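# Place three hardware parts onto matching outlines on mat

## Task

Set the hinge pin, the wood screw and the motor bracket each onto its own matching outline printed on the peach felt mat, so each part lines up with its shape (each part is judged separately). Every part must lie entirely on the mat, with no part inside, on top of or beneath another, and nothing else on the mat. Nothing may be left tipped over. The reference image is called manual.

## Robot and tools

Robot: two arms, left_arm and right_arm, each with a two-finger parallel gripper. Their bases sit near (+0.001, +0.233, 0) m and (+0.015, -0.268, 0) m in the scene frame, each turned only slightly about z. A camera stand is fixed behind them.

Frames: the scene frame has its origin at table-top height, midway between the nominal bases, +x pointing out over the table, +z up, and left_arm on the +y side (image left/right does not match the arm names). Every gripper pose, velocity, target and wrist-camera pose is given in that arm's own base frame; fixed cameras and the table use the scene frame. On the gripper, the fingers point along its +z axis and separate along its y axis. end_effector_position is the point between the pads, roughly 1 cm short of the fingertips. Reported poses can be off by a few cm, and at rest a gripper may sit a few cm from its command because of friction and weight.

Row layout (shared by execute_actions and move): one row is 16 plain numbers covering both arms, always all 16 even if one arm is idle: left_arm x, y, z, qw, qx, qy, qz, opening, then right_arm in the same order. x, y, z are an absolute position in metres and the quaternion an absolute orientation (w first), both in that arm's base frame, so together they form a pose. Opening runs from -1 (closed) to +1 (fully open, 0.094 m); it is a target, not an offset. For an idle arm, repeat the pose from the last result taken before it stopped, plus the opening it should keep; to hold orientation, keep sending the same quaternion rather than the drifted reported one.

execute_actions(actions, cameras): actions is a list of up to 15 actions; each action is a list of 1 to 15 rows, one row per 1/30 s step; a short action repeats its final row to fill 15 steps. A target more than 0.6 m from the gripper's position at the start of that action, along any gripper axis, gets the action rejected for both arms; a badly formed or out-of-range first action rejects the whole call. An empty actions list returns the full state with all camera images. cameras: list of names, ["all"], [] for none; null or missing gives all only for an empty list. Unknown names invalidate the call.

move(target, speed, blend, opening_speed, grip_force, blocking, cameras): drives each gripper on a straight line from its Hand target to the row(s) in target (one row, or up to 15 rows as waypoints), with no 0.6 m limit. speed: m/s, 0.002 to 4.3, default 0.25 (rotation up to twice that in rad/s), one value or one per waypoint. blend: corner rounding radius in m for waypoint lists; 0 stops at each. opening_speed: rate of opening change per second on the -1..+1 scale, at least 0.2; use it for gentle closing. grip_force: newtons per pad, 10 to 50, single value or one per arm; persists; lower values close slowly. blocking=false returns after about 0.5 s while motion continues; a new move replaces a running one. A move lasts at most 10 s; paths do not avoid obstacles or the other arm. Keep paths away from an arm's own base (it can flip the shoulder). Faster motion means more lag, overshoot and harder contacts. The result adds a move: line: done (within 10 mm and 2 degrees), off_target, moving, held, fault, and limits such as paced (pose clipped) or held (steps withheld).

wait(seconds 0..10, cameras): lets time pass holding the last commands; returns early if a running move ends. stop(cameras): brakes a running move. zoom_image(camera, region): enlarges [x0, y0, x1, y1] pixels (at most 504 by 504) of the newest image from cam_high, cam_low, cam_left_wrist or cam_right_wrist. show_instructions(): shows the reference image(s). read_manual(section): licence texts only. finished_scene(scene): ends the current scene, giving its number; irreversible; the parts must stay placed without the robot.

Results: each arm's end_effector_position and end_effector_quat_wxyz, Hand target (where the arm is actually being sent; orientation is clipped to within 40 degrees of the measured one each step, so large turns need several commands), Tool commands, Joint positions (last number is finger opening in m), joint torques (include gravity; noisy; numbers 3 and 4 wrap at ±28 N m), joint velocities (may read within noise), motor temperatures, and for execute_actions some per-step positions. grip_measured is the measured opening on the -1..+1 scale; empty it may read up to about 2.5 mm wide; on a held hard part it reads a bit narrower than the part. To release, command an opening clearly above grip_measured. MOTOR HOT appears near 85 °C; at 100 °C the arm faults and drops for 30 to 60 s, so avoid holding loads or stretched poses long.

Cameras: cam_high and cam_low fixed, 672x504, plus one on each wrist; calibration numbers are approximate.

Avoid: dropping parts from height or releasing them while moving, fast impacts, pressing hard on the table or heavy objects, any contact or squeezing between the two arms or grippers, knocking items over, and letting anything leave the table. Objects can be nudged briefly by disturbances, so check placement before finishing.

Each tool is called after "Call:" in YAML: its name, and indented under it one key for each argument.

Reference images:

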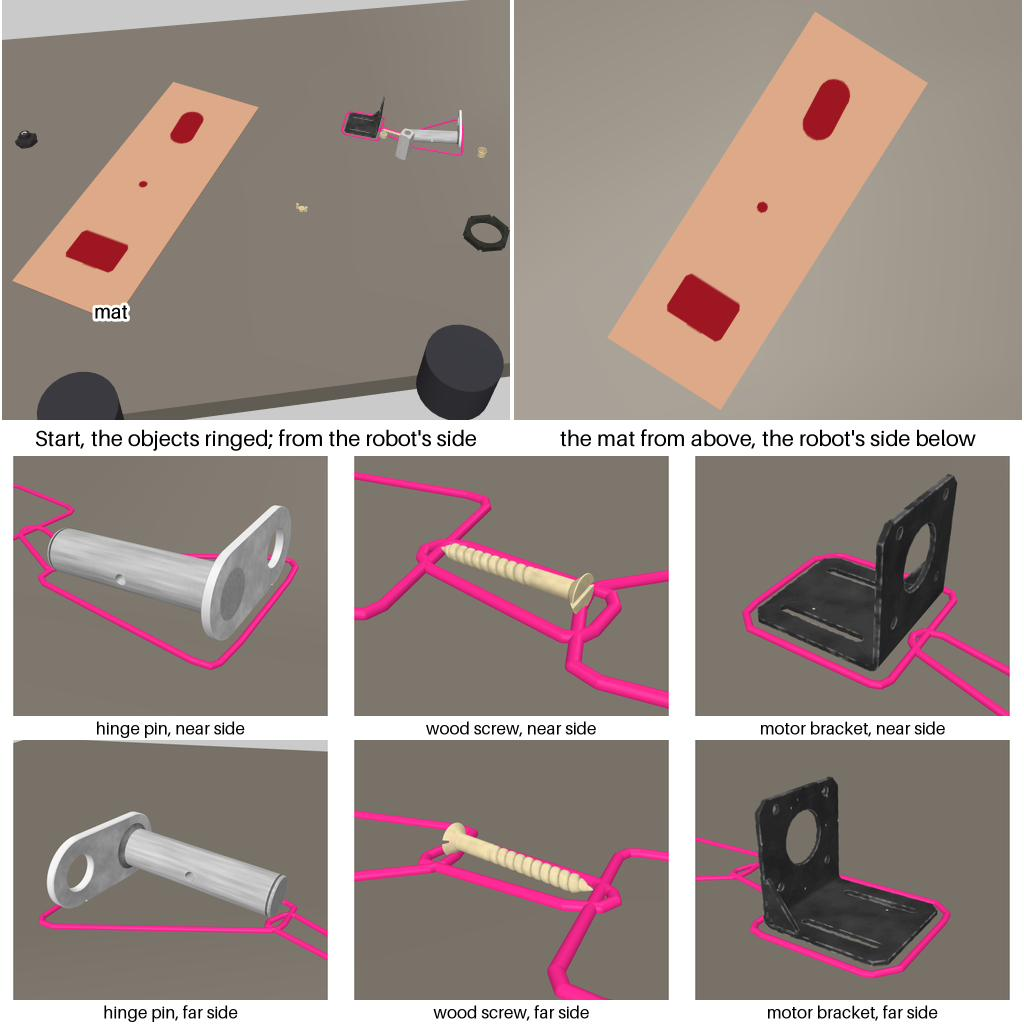

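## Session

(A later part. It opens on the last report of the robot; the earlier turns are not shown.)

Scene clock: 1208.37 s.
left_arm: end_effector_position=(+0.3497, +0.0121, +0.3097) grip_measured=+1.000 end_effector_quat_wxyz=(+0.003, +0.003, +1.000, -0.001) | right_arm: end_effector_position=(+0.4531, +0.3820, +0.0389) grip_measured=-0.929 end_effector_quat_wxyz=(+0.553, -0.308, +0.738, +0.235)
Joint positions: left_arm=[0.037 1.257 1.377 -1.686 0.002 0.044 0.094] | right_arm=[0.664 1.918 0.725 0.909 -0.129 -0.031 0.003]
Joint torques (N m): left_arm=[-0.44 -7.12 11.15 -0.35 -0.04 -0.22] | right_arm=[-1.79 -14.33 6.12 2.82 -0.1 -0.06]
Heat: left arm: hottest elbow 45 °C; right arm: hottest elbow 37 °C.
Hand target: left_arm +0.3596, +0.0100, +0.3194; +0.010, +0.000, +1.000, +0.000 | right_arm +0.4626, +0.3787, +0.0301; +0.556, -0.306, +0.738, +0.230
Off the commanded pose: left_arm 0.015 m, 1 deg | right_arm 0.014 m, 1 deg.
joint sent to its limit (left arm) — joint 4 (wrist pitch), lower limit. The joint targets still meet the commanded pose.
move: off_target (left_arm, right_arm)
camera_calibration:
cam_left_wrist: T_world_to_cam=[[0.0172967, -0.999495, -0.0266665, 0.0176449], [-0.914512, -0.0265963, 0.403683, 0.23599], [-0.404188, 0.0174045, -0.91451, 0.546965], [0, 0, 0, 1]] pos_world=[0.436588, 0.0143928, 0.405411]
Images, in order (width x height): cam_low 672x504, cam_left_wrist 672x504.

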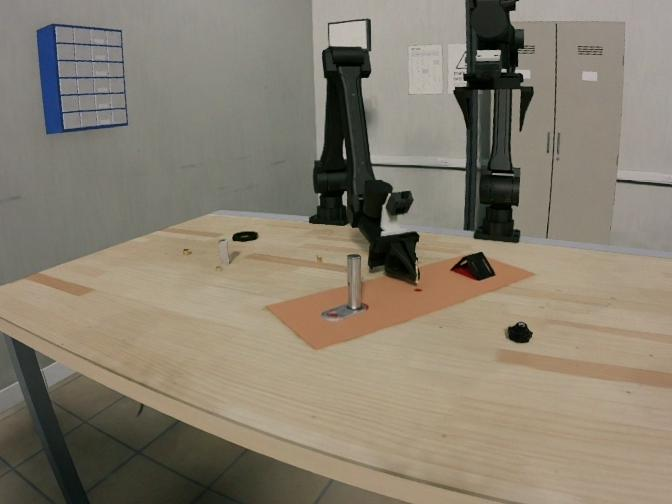

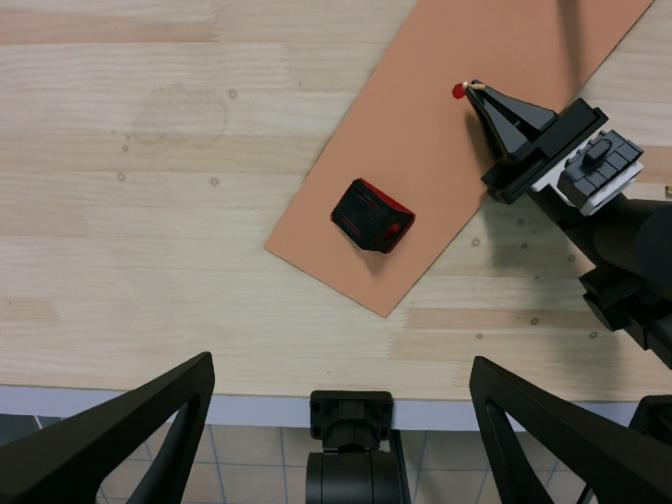

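Call:
move:
  target:
    - [0.36,0.01,0.32,0,0,1,0,1,0.447,0.3925,0.03,0.556,-0.3056,0.7378,0.2303,-1]
    - [0.36,0.01,0.32,0,0,1,0,1,0.447,0.3925,0.022,0.556,-0.3056,0.7378,0.2303,-1]
  speed: 0.06
  cameras: ["cam_low","cam_left_wrist"]

Call:
zoom_image:
  camera: "cam_low"
  region: [380, 240, 480, 320]

Call:
zoom_image:
  camera: "cam_left_wrist"
  region: [420, 50, 540, 150]

Scene clock: 1229.93 s.
left_arm: end_effector_position=(+0.3497, +0.0121, +0.3097) grip_measured=+1.000 end_effector_quat_wxyz=(+0.003, +0.003, +1.000, -0.001) | right_arm: end_effector_position=(+0.4507, +0.3857, +0.0341) grip_measured=-0.929 end_effector_quat_wxyz=(+0.560, -0.303, +0.737, +0.226)
Joint positions: left_arm=[0.037 1.257 1.377 -1.686 0.002 0.044 0.094] | right_arm=[0.683 1.939 0.725 0.94 -0.089 -0.031 0.003]
Joint torques (N m): left_arm=[-0.79 -6.59 11.08 -0.28 -0.06 -0.21] | right_arm=[0.44 -14.51 5.15 2.84 0.19 0.06]
Heat: left arm: hottest elbow 46 °C; right arm: hottest elbow 37 °C.
Hand target: left_arm +0.3596, +0.0100, +0.3194; +0.010, +0.000, +1.000, +0.000 | right_arm +0.4466, +0.3922, +0.0222; +0.556, -0.306, +0.738, +0.230
Off the commanded pose: left_arm 0.015 m, 1 deg | right_arm 0.014 m, 1 deg.
joint sent to its limit (left arm) — joint 4 (wrist pitch), lower limit. The joint targets still meet the commanded pose.
move: off_target (left_arm, right_arm)
camera_calibration:
cam_left_wrist: T_world_to_cam=[[0.0172967, -0.999495, -0.0266665, 0.0176449], [-0.914512, -0.0265963, 0.403683, 0.23599], [-0.404188, 0.0174045, -0.91451, 0.546965], [0, 0, 0, 1]] pos_world=[0.436588, 0.0143928, 0.405411]
Images, in order (width x height): cam_low 672x504, cam_left_wrist 672x504.

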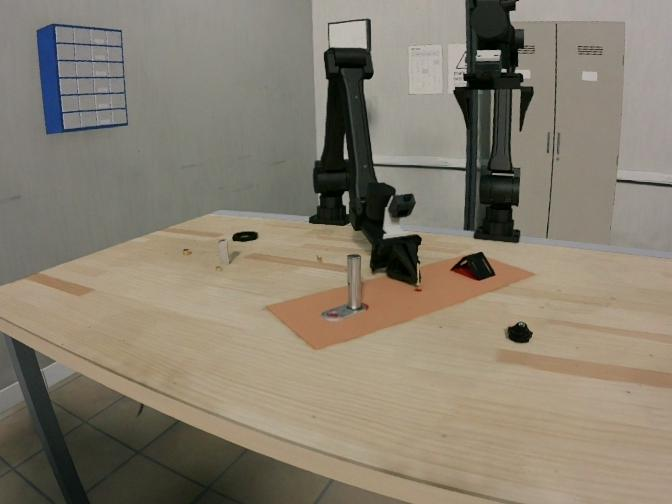

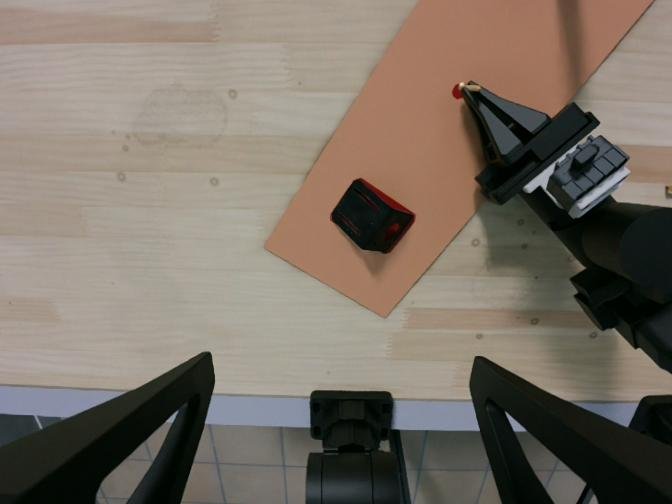

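Scaled by 5.040 from the camera's 672x504 image, which has a finer 960x720 frame.

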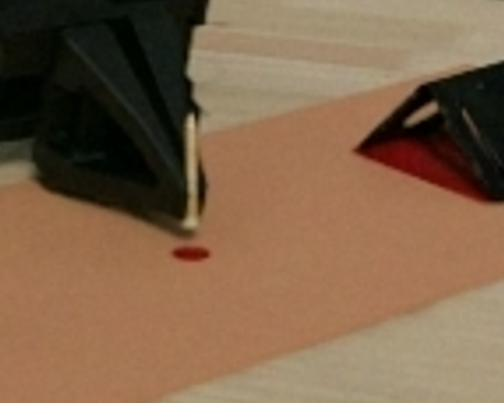

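Scaled by 4.200 from the camera's 672x504 image, which has a finer 960x720 frame.

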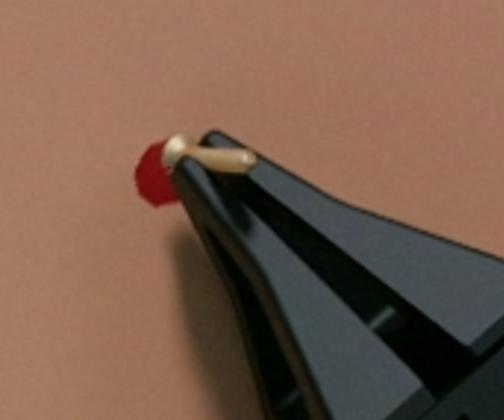

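Call:
move:
  target:
    - [0.36,0.01,0.32,0,0,1,0,1,0.443,0.390,0.02,0.556,-0.3056,0.7378,0.2303,-1]
    - [0.36,0.01,0.32,0,0,1,0,1,0.443,0.390,0.012,0.556,-0.3056,0.7378,0.2303,-1]
  speed: 0.05
  cameras: ["cam_low","cam_left_wrist"]

Call:
zoom_image:
  camera: "cam_low"
  region: [380, 240, 480, 320]

Call:
zoom_image:
  camera: "cam_left_wrist"
  region: [420, 50, 540, 150]

Scene clock: 1241.23 s.
left_arm: end_effector_position=(+0.3497, +0.0121, +0.3097) grip_measured=+1.000 end_effector_quat_wxyz=(+0.003, +0.003, +1.000, -0.001) | right_arm: end_effector_position=(+0.4507, +0.3854, +0.0276) grip_measured=-0.929 end_effector_quat_wxyz=(+0.564, -0.302, +0.734, +0.227)
Joint positions: left_arm=[0.037 1.257 1.377 -1.686 0.002 0.044 0.094] | right_arm=[0.683 1.966 0.725 0.976 -0.087 -0.031 0.003]
Joint torques (N m): left_arm=[-0.44 -6.53 11.19 -0.43 -0.09 -0.24] | right_arm=[0.56 -14.62 4.1 2.78 0.19 0.07]
Heat: left arm: hottest elbow 46 °C; right arm: hottest elbow 36 °C.
Hand target: left_arm +0.3596, +0.0100, +0.3194; +0.010, +0.000, +1.000, +0.000 | right_arm +0.4427, +0.3896, +0.0122; +0.556, -0.306, +0.738, +0.230
Off the commanded pose: left_arm 0.015 m, 1 deg | right_arm 0.018 m, 1 deg.
joint sent to its limit (left arm) — joint 4 (wrist pitch), lower limit. The joint targets still meet the commanded pose.
move: off_target (left_arm, right_arm)
camera_calibration:
cam_left_wrist: T_world_to_cam=[[0.0172967, -0.999495, -0.0266665, 0.0176449], [-0.914512, -0.0265963, 0.403683, 0.23599], [-0.404188, 0.0174045, -0.91451, 0.546965], [0, 0, 0, 1]] pos_world=[0.436588, 0.0143928, 0.405411]
Images, in order (width x height): cam_low 672x504, cam_left_wrist 672x504.

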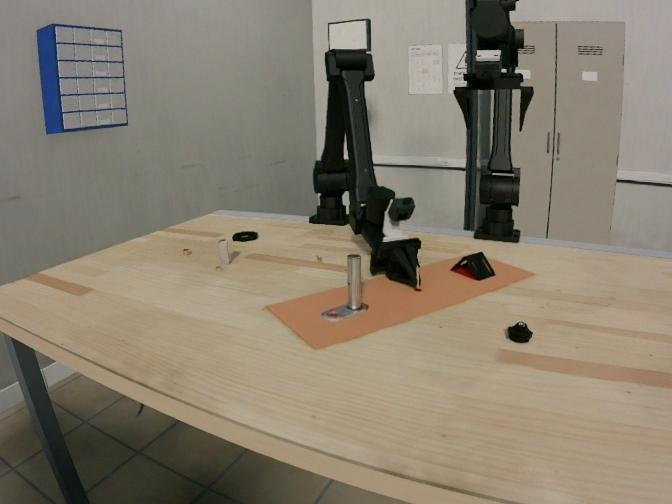

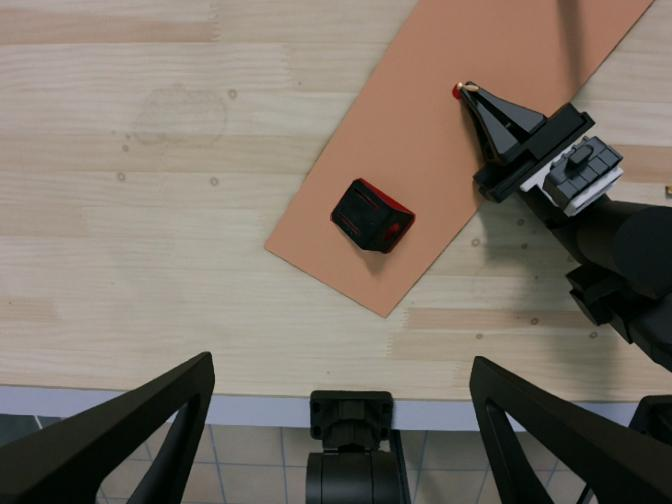

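Scaled by 5.040 from the camera's 672x504 image, which has a finer 960x720 frame.

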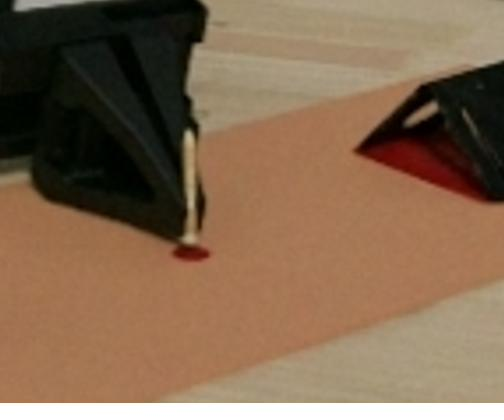

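Scaled by 4.200 from the camera's 672x504 image, which has a finer 960x720 frame.

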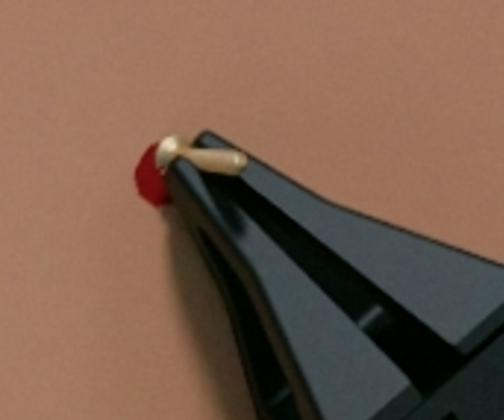

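Call:
move:
  target:
    - [0.36,0.01,0.32,0,0,1,0,1,0.4365,0.3885,0.026,0.556,-0.3056,0.7378,0.2303,-1]
    - [0.36,0.01,0.32,0,0,1,0,1,0.4365,0.3885,0.012,0.556,-0.3056,0.7378,0.2303,-1]
  speed: 0.05
  cameras: ["cam_low","cam_left_wrist"]

Call:
zoom_image:
  camera: "cam_low"
  region: [380, 240, 480, 320]

Call:
zoom_image:
  camera: "cam_left_wrist"
  region: [420, 50, 540, 150]

Scene clock: 1259.83 s.
left_arm: end_effector_position=(+0.3497, +0.0121, +0.3097) grip_measured=+1.000 end_effector_quat_wxyz=(+0.003, +0.003, +1.000, -0.001) | right_arm: end_effector_position=(+0.4459, +0.3845, +0.0287) grip_measured=-0.929 end_effector_quat_wxyz=(+0.566, -0.302, +0.733, +0.226)
Joint positions: left_arm=[0.037 1.257 1.377 -1.686 0.002 0.044 0.094] | right_arm=[0.689 1.96 0.712 0.987 -0.08 -0.031 0.003]
Joint torques (N m): left_arm=[-0.03 -6.48 11.15 -0.32 -0.04 -0.2] | right_arm=[0.67 -14.51 3.7 2.55 0.17 0.09]
Heat: left arm: hottest elbow 47 °C; right arm: hottest shoulder 35 °C.
Hand target: left_arm +0.3596, +0.0100, +0.3194; +0.010, +0.000, +1.000, +0.000 | right_arm +0.4364, +0.3881, +0.0125; +0.556, -0.306, +0.738, +0.230
Off the commanded pose: left_arm 0.015 m, 1 deg | right_arm 0.020 m, 1 deg.
joint sent to its limit (left arm) — joint 4 (wrist pitch), lower limit. The joint targets still meet the commanded pose.
move: off_target (left_arm, right_arm)
camera_calibration:
cam_left_wrist: T_world_to_cam=[[0.0172967, -0.999495, -0.0266665, 0.0176449], [-0.914512, -0.0265963, 0.403683, 0.23599], [-0.404188, 0.0174045, -0.91451, 0.546965], [0, 0, 0, 1]] pos_world=[0.436588, 0.0143928, 0.405411]
Images, in order (width x height): cam_low 672x504, cam_left_wrist 672x504.

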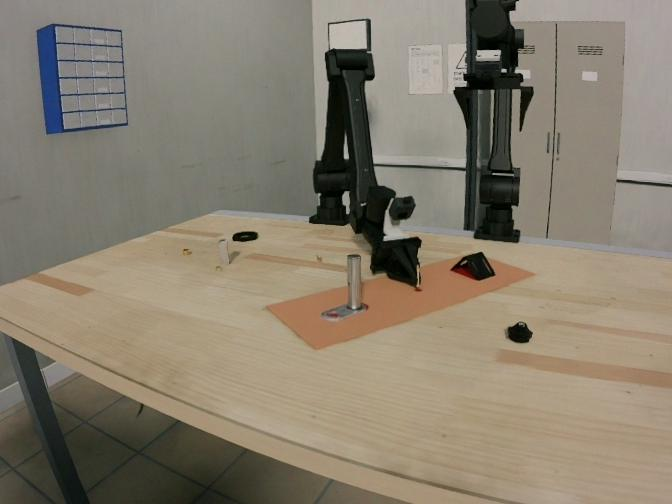

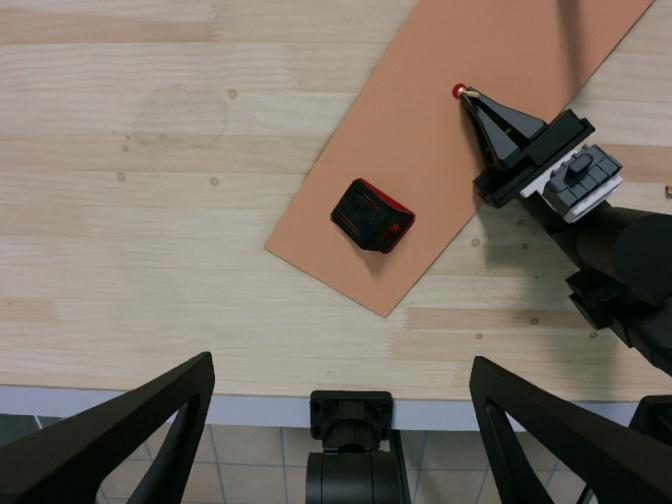

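Scaled by 5.040 from the camera's 672x504 image, which has a finer 960x720 frame.

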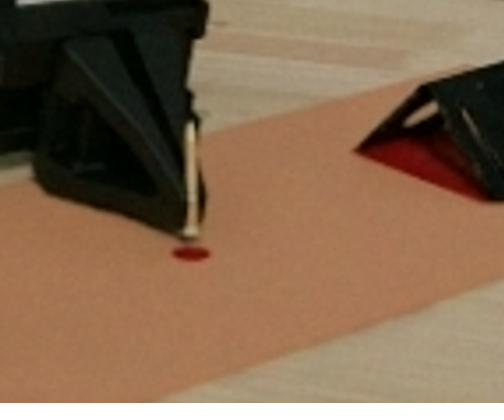

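Scaled by 4.200 from the camera's 672x504 image, which has a finer 960x720 frame.

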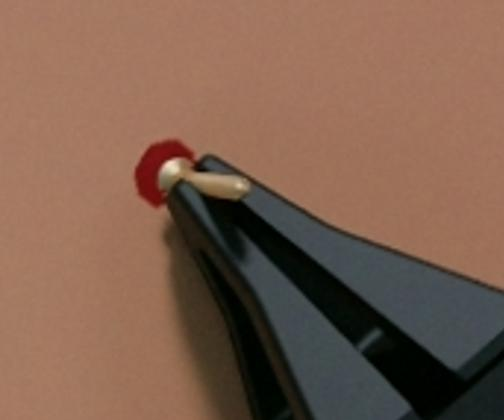

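Call:
move:
  target: [0.36,0.01,0.32,0,0,1,0,1,0.438,0.390,0.002,0.556,-0.3056,0.7378,0.2303,-1]
  speed: 0.05
  cameras: ["cam_low","cam_left_wrist"]

Call:
zoom_image:
  camera: "cam_low"
  region: [380, 240, 480, 320]

Call:
zoom_image:
  camera: "cam_left_wrist"
  region: [420, 50, 540, 150]

Scene clock: 1268.37 s.
left_arm: end_effector_position=(+0.3497, +0.0121, +0.3097) grip_measured=+1.000 end_effector_quat_wxyz=(+0.003, +0.003, +1.000, -0.001) | right_arm: end_effector_position=(+0.4463, +0.3848, +0.0275) grip_measured=-0.929 end_effector_quat_wxyz=(+0.572, -0.300, +0.728, +0.229)
Joint positions: left_arm=[0.037 1.257 1.377 -1.686 0.002 0.044 0.094] | right_arm=[0.689 1.977 0.712 1.021 -0.08 -0.031 0.003]
Joint torques (N m): left_arm=[-0.32 -6.53 11.12 -0.2 -0.06 -0.25] | right_arm=[0.67 -13.22 4.3 2.44 0.19 0.09]
Heat: left arm: hottest elbow 47 °C; right arm: hottest shoulder 35 °C.
Hand target: left_arm +0.3596, +0.0100, +0.3194; +0.010, +0.000, +1.000, +0.000 | right_arm +0.4373, +0.3890, +0.0027; +0.556, -0.306, +0.738, +0.230
Off the commanded pose: left_arm 0.015 m, 1 deg | right_arm 0.027 m, 2 deg.
joint sent to its limit (left arm) — joint 4 (wrist pitch), lower limit. The joint targets still meet the commanded pose.
move: off_target (left_arm, right_arm)
camera_calibration:
cam_left_wrist: T_world_to_cam=[[0.0172967, -0.999495, -0.0266665, 0.0176449], [-0.914512, -0.0265963, 0.403683, 0.23599], [-0.404188, 0.0174045, -0.91451, 0.546965], [0, 0, 0, 1]] pos_world=[0.436588, 0.0143928, 0.405411]
Images, in order (width x height): cam_low 672x504, cam_left_wrist 672x504.

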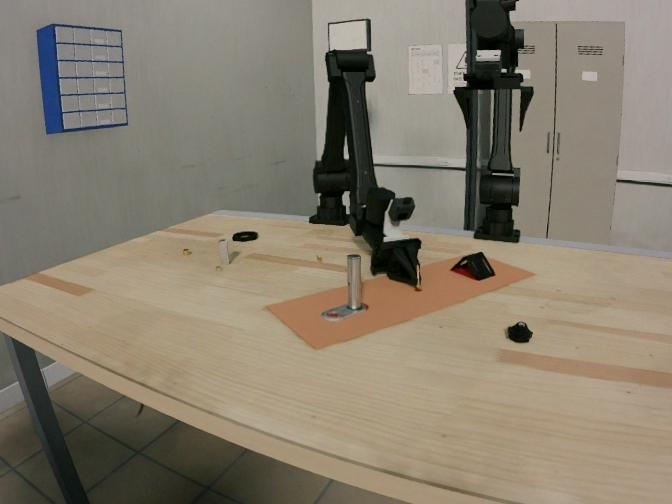

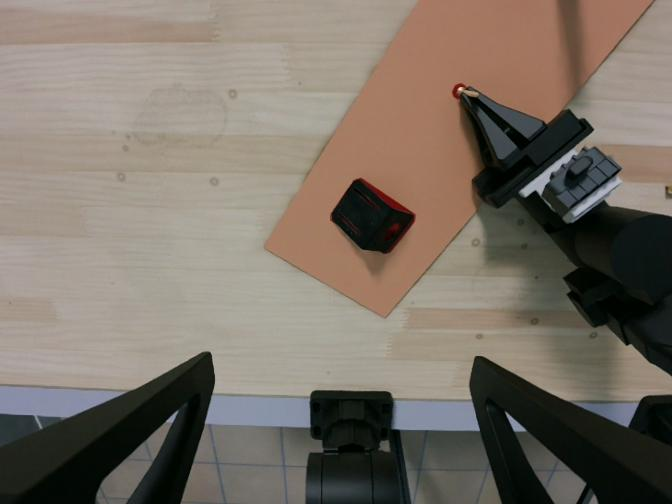

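Scaled by 5.040 from the camera's 672x504 image, which has a finer 960x720 frame.

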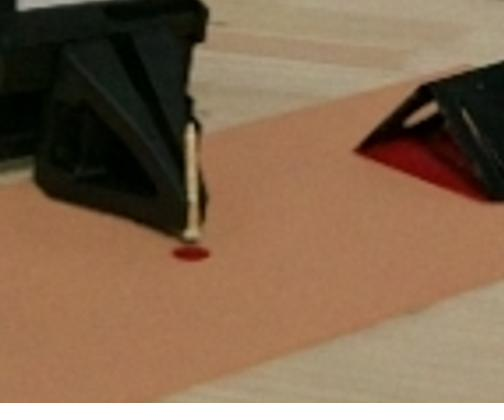

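Scaled by 4.200 from the camera's 672x504 image, which has a finer 960x720 frame.

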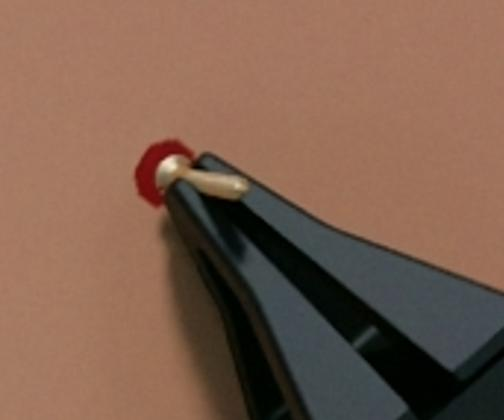

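Call:
move:
  target: [0.36,0.01,0.32,0,0,1,0,1,0.440,0.391,-0.008,0.556,-0.3056,0.7378,0.2303,-1]
  speed: 0.05
  cameras: ["cam_low","cam_left_wrist"]

Call:
zoom_image:
  camera: "cam_low"
  region: [390, 255, 440, 305]

Call:
zoom_image:
  camera: "cam_left_wrist"
  region: [435, 65, 495, 115]

Scene clock: 1289.87 s.
left_arm: end_effector_position=(+0.3497, +0.0121, +0.3097) grip_measured=+1.000 end_effector_quat_wxyz=(+0.003, +0.003, +1.000, -0.001) | right_arm: end_effector_position=(+0.4468, +0.3852, +0.0283) grip_measured=-0.929 end_effector_quat_wxyz=(+0.581, -0.298, +0.721, +0.231)
Joint positions: left_arm=[0.037 1.257 1.377 -1.686 0.002 0.044 0.094] | right_arm=[0.689 1.991 0.712 1.058 -0.08 -0.031 0.003]
Joint torques (N m): left_arm=[-0.5 -6.01 11.29 -0.18 -0.06 -0.19] | right_arm=[0.56 -11.87 4.85 1.8 0.14 0.08]
Heat: left arm: hottest elbow 47 °C; right arm: hottest shoulder 35 °C.
Hand target: left_arm +0.3596, +0.0100, +0.3194; +0.010, +0.000, +1.000, +0.000 | right_arm +0.4384, +0.3892, -0.0067; +0.556, -0.306, +0.738, +0.230
Off the commanded pose: left_arm 0.015 m, 1 deg | right_arm 0.037 m, 4 deg.
joint sent to its limit (left arm) — joint 4 (wrist pitch), lower limit. The joint targets still meet the commanded pose.
move: off_target (left_arm, right_arm)
camera_calibration:
cam_left_wrist: T_world_to_cam=[[0.0172967, -0.999495, -0.0266665, 0.0176449], [-0.914512, -0.0265963, 0.403683, 0.23599], [-0.404188, 0.0174045, -0.91451, 0.546965], [0, 0, 0, 1]] pos_world=[0.436588, 0.0143928, 0.405411]
Images, in order (width x height): cam_low 672x504, cam_left_wrist 672x504.

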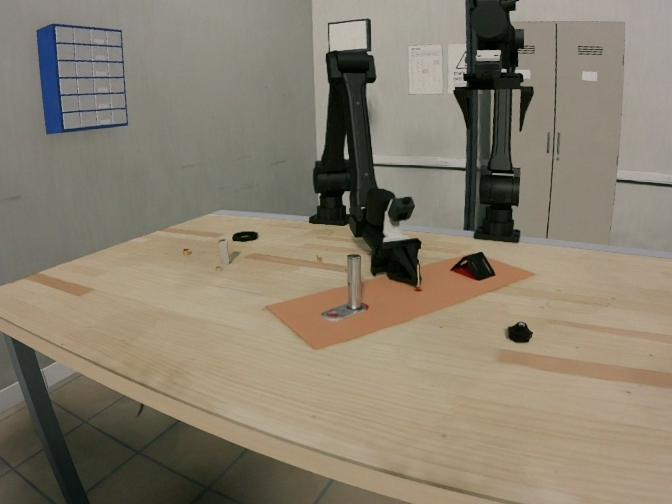

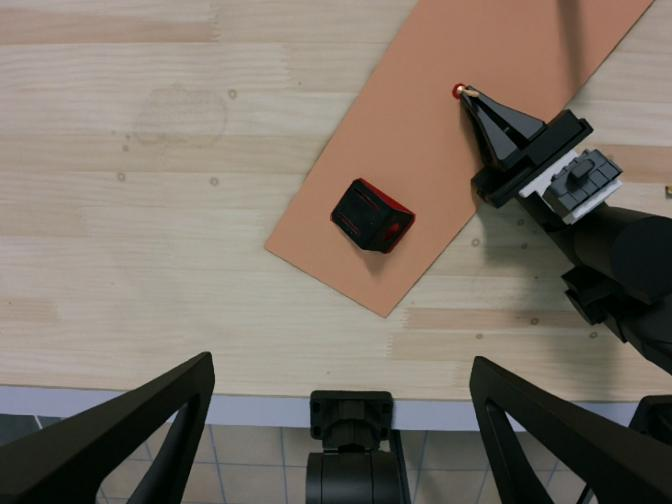

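Scaled by 10.080 from the camera's 672x504 image, which has a finer 960x720 frame.

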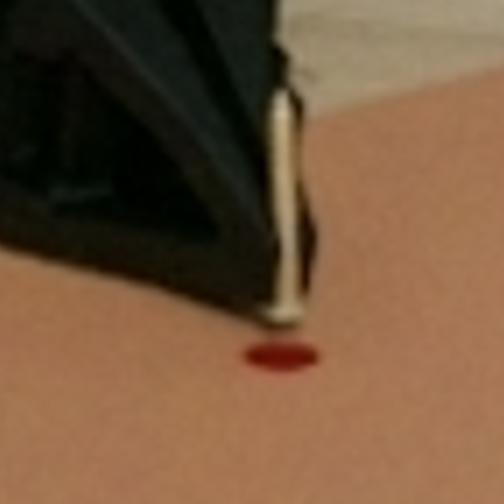

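Scaled by 8.400 from the camera's 672x504 image, which has a finer 960x720 frame.

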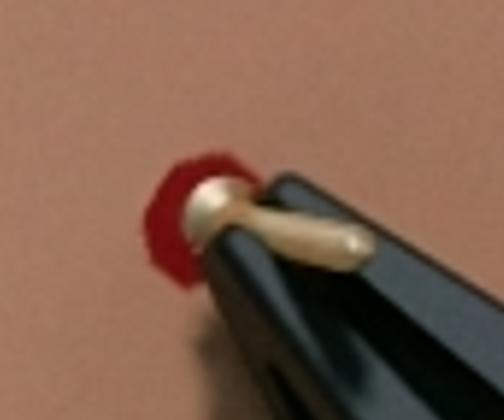

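Call:
move:
  target:
    - [0.36,0.01,0.32,0,0,1,0,1,0.443,0.392,0.035,0.5031,-0.321,0.7749,0.2084,-1]
    - [0.36,0.01,0.32,0,0,1,0,1,0.443,0.392,0.016,0.5031,-0.321,0.7749,0.2084,-1]
  speed: 0.05
  cameras: ["cam_low","cam_left_wrist"]

Call:
zoom_image:
  camera: "cam_low"
  region: [390, 255, 440, 305]

Call:
zoom_image:
  camera: "cam_left_wrist"
  region: [435, 65, 495, 115]

Scene clock: 1320.23 s.
left_arm: end_effector_position=(+0.3497, +0.0121, +0.3097) grip_measured=+1.000 end_effector_quat_wxyz=(+0.003, +0.003, +1.000, -0.001) | right_arm: end_effector_position=(+0.4398, +0.3790, +0.0212) grip_measured=-0.929 end_effector_quat_wxyz=(+0.499, -0.316, +0.780, +0.205)
Joint positions: left_arm=[0.037 1.257 1.377 -1.686 0.002 0.044 0.094] | right_arm=[0.689 1.868 0.723 0.712 -0.078 -0.031 0.003]
Joint torques (N m): left_arm=[-1.26 -6.95 11.23 -0.34 -0.09 -0.28] | right_arm=[0.56 -13.98 7.35 2.74 0.18 -0.02]
Motor temperatures (°C): left_arm=[30 28 48 25 24 24 23] | right_arm=[25 35 35 26 22 23 28]
Heat: left arm: hottest elbow 48 °C; right arm: hottest shoulder 35 °C.
Hand target: left_arm +0.3596, +0.0100, +0.3194; +0.010, +0.000, +1.000, +0.000 | right_arm +0.4425, +0.3915, +0.0160; +0.503, -0.321, +0.775, +0.208
Off the commanded pose: left_arm 0.015 m, 1 deg | right_arm 0.014 m, 1 deg.
joint sent to its limit (left arm) — joint 4 (wrist pitch), lower limit. The joint targets still meet the commanded pose.
move: off_target (left_arm, right_arm)
camera_calibration:
cam_left_wrist: T_world_to_cam=[[0.0172967, -0.999495, -0.0266665, 0.0176449], [-0.914512, -0.0265963, 0.403683, 0.23599], [-0.404188, 0.0174045, -0.91451, 0.546965], [0, 0, 0, 1]] pos_world=[0.436588, 0.0143928, 0.405411]
Images, in order (width x height): cam_low 672x504, cam_left_wrist 672x504.

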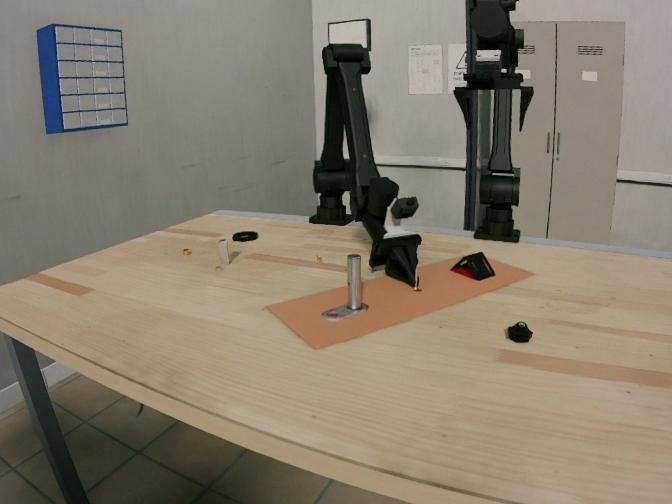

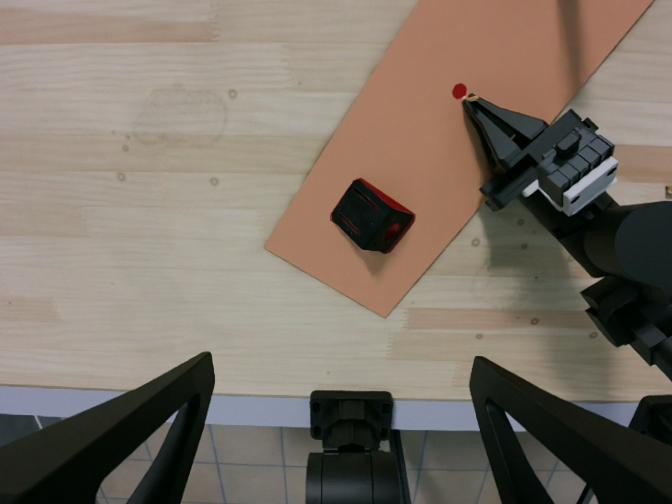

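Scaled by 10.080 from the camera's 672x504 image, which has a finer 960x720 frame.

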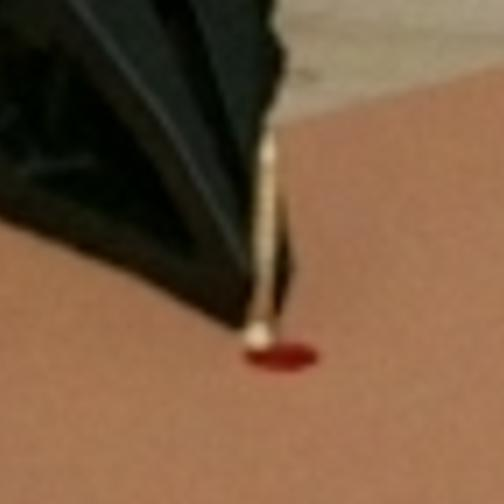

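Scaled by 8.400 from the camera's 672x504 image, which has a finer 960x720 frame.

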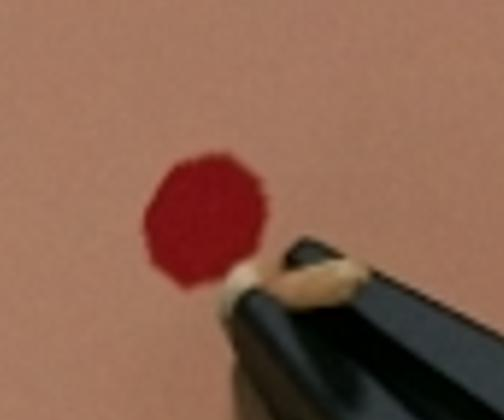

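Call:
move:
  target:
    - [0.36,0.01,0.32,0,0,1,0,1,0.4525,0.3975,0.03,0.5166,-0.3173,0.7659,0.214,-1]
    - [0.36,0.01,0.32,0,0,1,0,1,0.4525,0.3975,0.02,0.5166,-0.3173,0.7659,0.214,-1]
  speed: 0.05
  cameras: ["cam_low","cam_left_wrist"]

Call:
zoom_image:
  camera: "cam_low"
  region: [390, 255, 440, 305]

Call:
zoom_image:
  camera: "cam_left_wrist"
  region: [435, 65, 495, 115]

Scene clock: 1337.57 s.
left_arm: end_effector_position=(+0.3497, +0.0121, +0.3097) grip_measured=+1.000 end_effector_quat_wxyz=(+0.003, +0.003, +1.000, -0.001) | right_arm: end_effector_position=(+0.4472, +0.3852, +0.0231) grip_measured=-0.929 end_effector_quat_wxyz=(+0.511, -0.314, +0.772, +0.209)
Joint positions: left_arm=[0.037 1.257 1.377 -1.686 0.002 0.044 0.094] | right_arm=[0.689 1.891 0.743 0.746 -0.078 -0.031 0.003]
Joint torques (N m): left_arm=[-0.15 -6.59 11.14 -0.25 -0.07 -0.24] | right_arm=[0.15 -14.51 7.54 2.96 -0.08 -0.01]
Heat: left arm: hottest elbow 48 °C; right arm: hottest elbow 36 °C.
Hand target: left_arm +0.3596, +0.0100, +0.3194; +0.010, +0.000, +1.000, +0.000 | right_arm +0.4520, +0.3971, +0.0201; +0.516, -0.317, +0.766, +0.214
Off the commanded pose: left_arm 0.015 m, 1 deg | right_arm 0.014 m, 1 deg.
joint sent to its limit (left arm) — joint 4 (wrist pitch), lower limit. The joint targets still meet the commanded pose.
move: off_target (left_arm, right_arm)
camera_calibration:
cam_left_wrist: T_world_to_cam=[[0.0172967, -0.999495, -0.0266665, 0.0176449], [-0.914512, -0.0265963, 0.403683, 0.23599], [-0.404188, 0.0174045, -0.91451, 0.546965], [0, 0, 0, 1]] pos_world=[0.436588, 0.0143928, 0.405411]
Images, in order (width x height): cam_low 672x504, cam_left_wrist 672x504.

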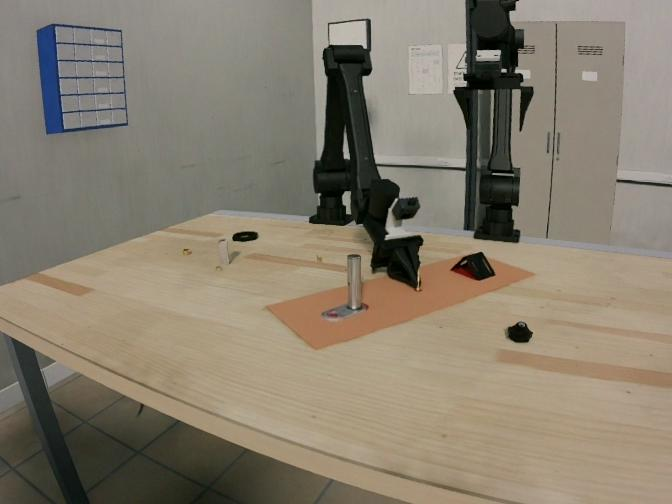

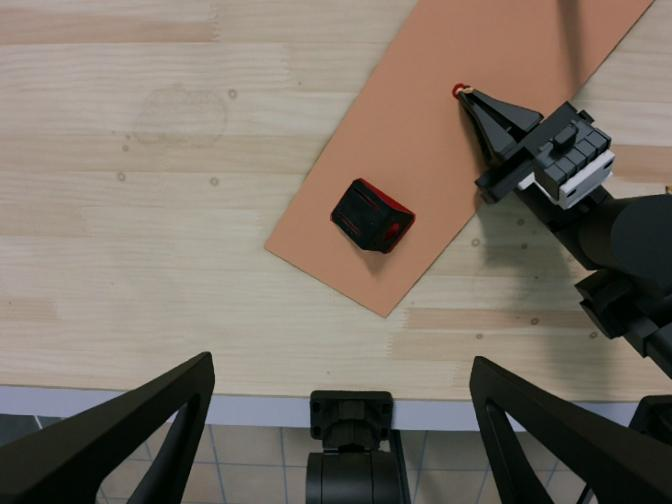

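Scaled by 10.080 from the camera's 672x504 image, which has a finer 960x720 frame.

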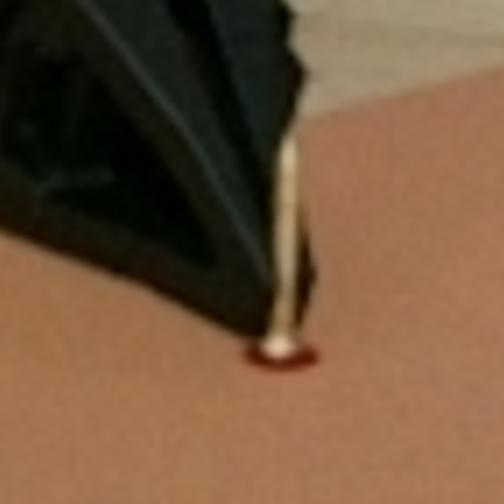

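Scaled by 8.400 from the camera's 672x504 image, which has a finer 960x720 frame.

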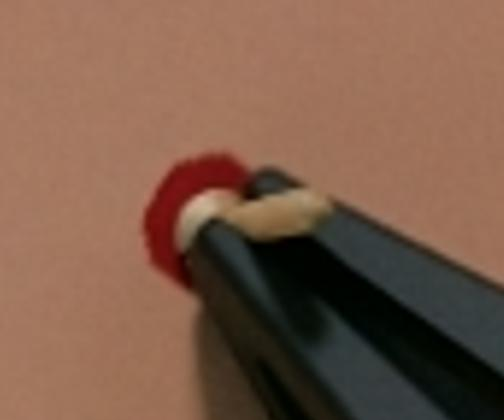

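Call:
move:
  target:
    - [0.36,0.01,0.32,0,0,1,0,1,0.4525,0.3975,0.012,0.5166,-0.3173,0.7659,0.214,-1]
  speed: 0.04
  cameras: ["cam_low","cam_left_wrist"]

Call:
zoom_image:
  camera: "cam_low"
  region: [390, 255, 440, 305]

Call:
zoom_image:
  camera: "cam_left_wrist"
  region: [435, 65, 495, 115]

Scene clock: 1344.87 s.
left_arm: end_effector_position=(+0.3497, +0.0121, +0.3097) grip_measured=+1.000 end_effector_quat_wxyz=(+0.003, +0.003, +1.000, -0.001) | right_arm: end_effector_position=(+0.4492, +0.3868, +0.0209) grip_measured=-0.929 end_effector_quat_wxyz=(+0.516, -0.313, +0.769, +0.210)
Joint positions: left_arm=[0.037 1.257 1.377 -1.686 0.002 0.044 0.094] | right_arm=[0.689 1.908 0.748 0.771 -0.078 -0.031 0.003]
Joint torques (N m): left_arm=[-0.09 -6.71 11.17 -0.34 -0.08 -0.26] | right_arm=[0.15 -14.1 7.16 2.62 -0.08 -0.01]
Heat: left arm: hottest elbow 48 °C; right arm: hottest elbow 36 °C.
Hand target: left_arm +0.3596, +0.0100, +0.3194; +0.010, +0.000, +1.000, +0.000 | right_arm +0.4520, +0.3970, +0.0121; +0.516, -0.317, +0.766, +0.214
Off the commanded pose: left_arm 0.015 m, 1 deg | right_arm 0.014 m, 1 deg.
joint sent to its limit (left arm) — joint 4 (wrist pitch), lower limit. The joint targets still meet the commanded pose.
move: off_target (left_arm, right_arm)
camera_calibration:
cam_left_wrist: T_world_to_cam=[[0.0172967, -0.999495, -0.0266665, 0.0176449], [-0.914512, -0.0265963, 0.403683, 0.23599], [-0.404188, 0.0174045, -0.91451, 0.546965], [0, 0, 0, 1]] pos_world=[0.436588, 0.0143928, 0.405411]
Images, in order (width x height): cam_low 672x504, cam_left_wrist 672x504.

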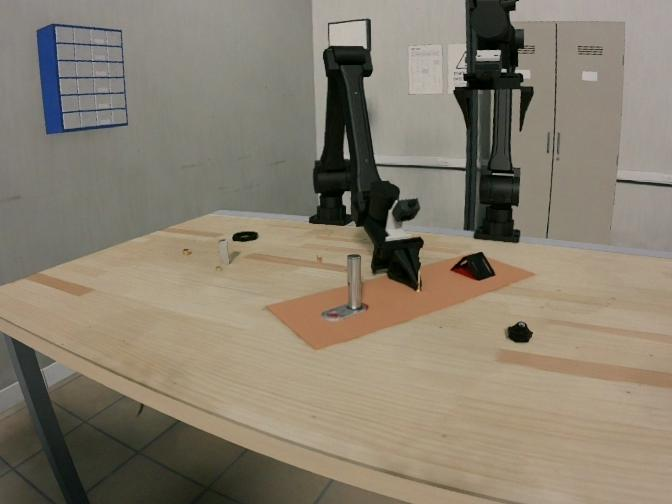

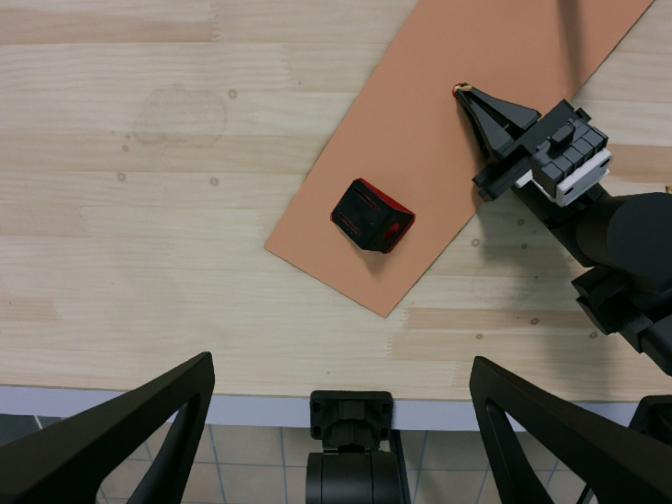

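Scaled by 10.080 from the camera's 672x504 image, which has a finer 960x720 frame.

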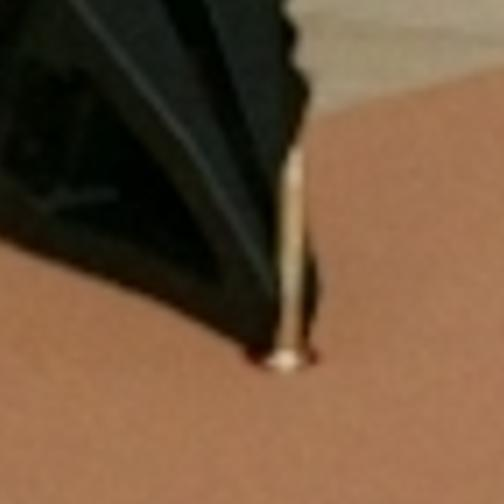

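Scaled by 8.400 from the camera's 672x504 image, which has a finer 960x720 frame.

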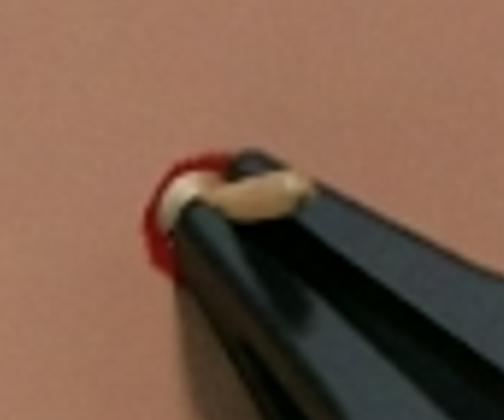

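Call:
move:
  target:
    - [0.36,0.01,0.32,0,0,1,0,1,0.448,0.3935,0.02,0.5166,-0.3173,0.7659,0.214,-1]
    - [0.36,0.01,0.32,0,0,1,0,1,0.448,0.3935,0.010,0.5166,-0.3173,0.7659,0.214,-1]
  speed: 0.04
  cameras: ["cam_low","cam_left_wrist"]

Call:
zoom_image:
  camera: "cam_low"
  region: [390, 255, 440, 305]

Call:
zoom_image:
  camera: "cam_left_wrist"
  region: [435, 65, 495, 115]

Scene clock: 1354.73 s.
left_arm: end_effector_position=(+0.3497, +0.0121, +0.3097) grip_measured=+1.000 end_effector_quat_wxyz=(+0.003, +0.003, +1.000, -0.001) | right_arm: end_effector_position=(+0.4500, +0.3875, +0.0232) grip_measured=-0.929 end_effector_quat_wxyz=(+0.521, -0.312, +0.766, +0.212)
Joint positions: left_arm=[0.037 1.257 1.377 -1.686 0.002 0.044 0.094] | right_arm=[0.689 1.909 0.748 0.783 -0.079 -0.031 0.003]
Joint torques (N m): left_arm=[-0.44 -6.48 11.18 -0.38 -0.09 -0.2] | right_arm=[0.09 -14.39 5.74 2.74 -0.09 -0.01]
Heat: left arm: hottest elbow 48 °C; right arm: hottest elbow 35 °C.
Hand target: left_arm +0.3596, +0.0100, +0.3194; +0.010, +0.000, +1.000, +0.000 | right_arm +0.4477, +0.3931, +0.0104; +0.517, -0.317, +0.766, +0.214
Off the commanded pose: left_arm 0.015 m, 1 deg | right_arm 0.015 m, 1 deg.
joint sent to its limit (left arm) — joint 4 (wrist pitch), lower limit. The joint targets still meet the commanded pose.
move: off_target (left_arm, right_arm)
camera_calibration:
cam_left_wrist: T_world_to_cam=[[0.0172967, -0.999495, -0.0266665, 0.0176449], [-0.914512, -0.0265963, 0.403683, 0.23599], [-0.404188, 0.0174045, -0.91451, 0.546965], [0, 0, 0, 1]] pos_world=[0.436588, 0.0143928, 0.405411]
Images, in order (width x height): cam_low 672x504, cam_left_wrist 672x504.

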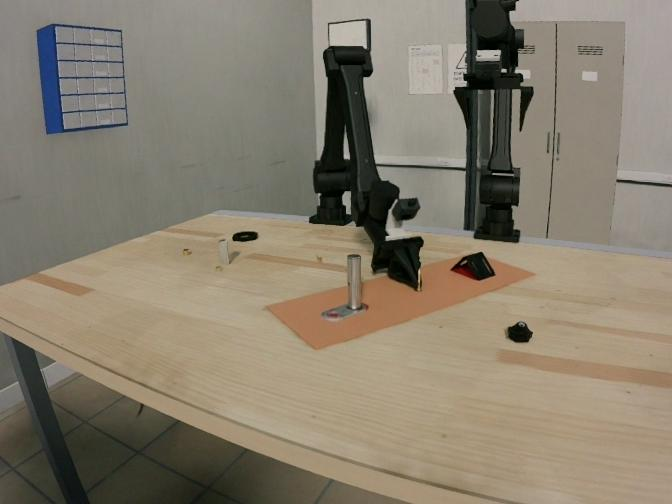

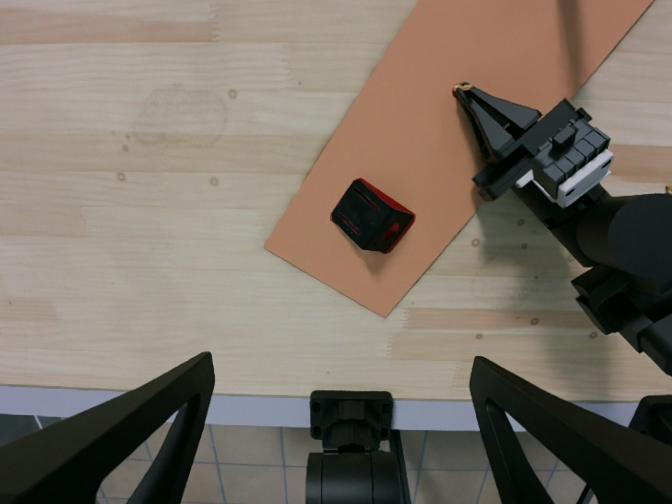

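Scaled by 10.080 from the camera's 672x504 image, which has a finer 960x720 frame.

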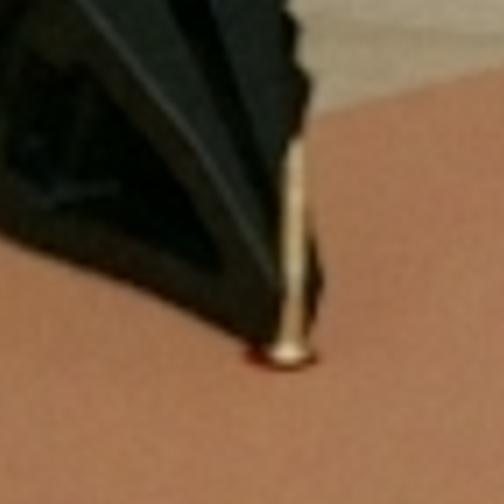

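Scaled by 8.400 from the camera's 672x504 image, which has a finer 960x720 frame.

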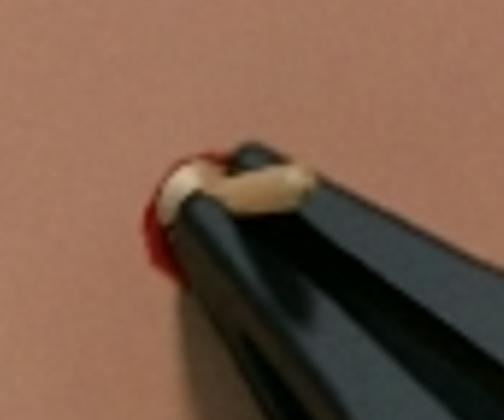

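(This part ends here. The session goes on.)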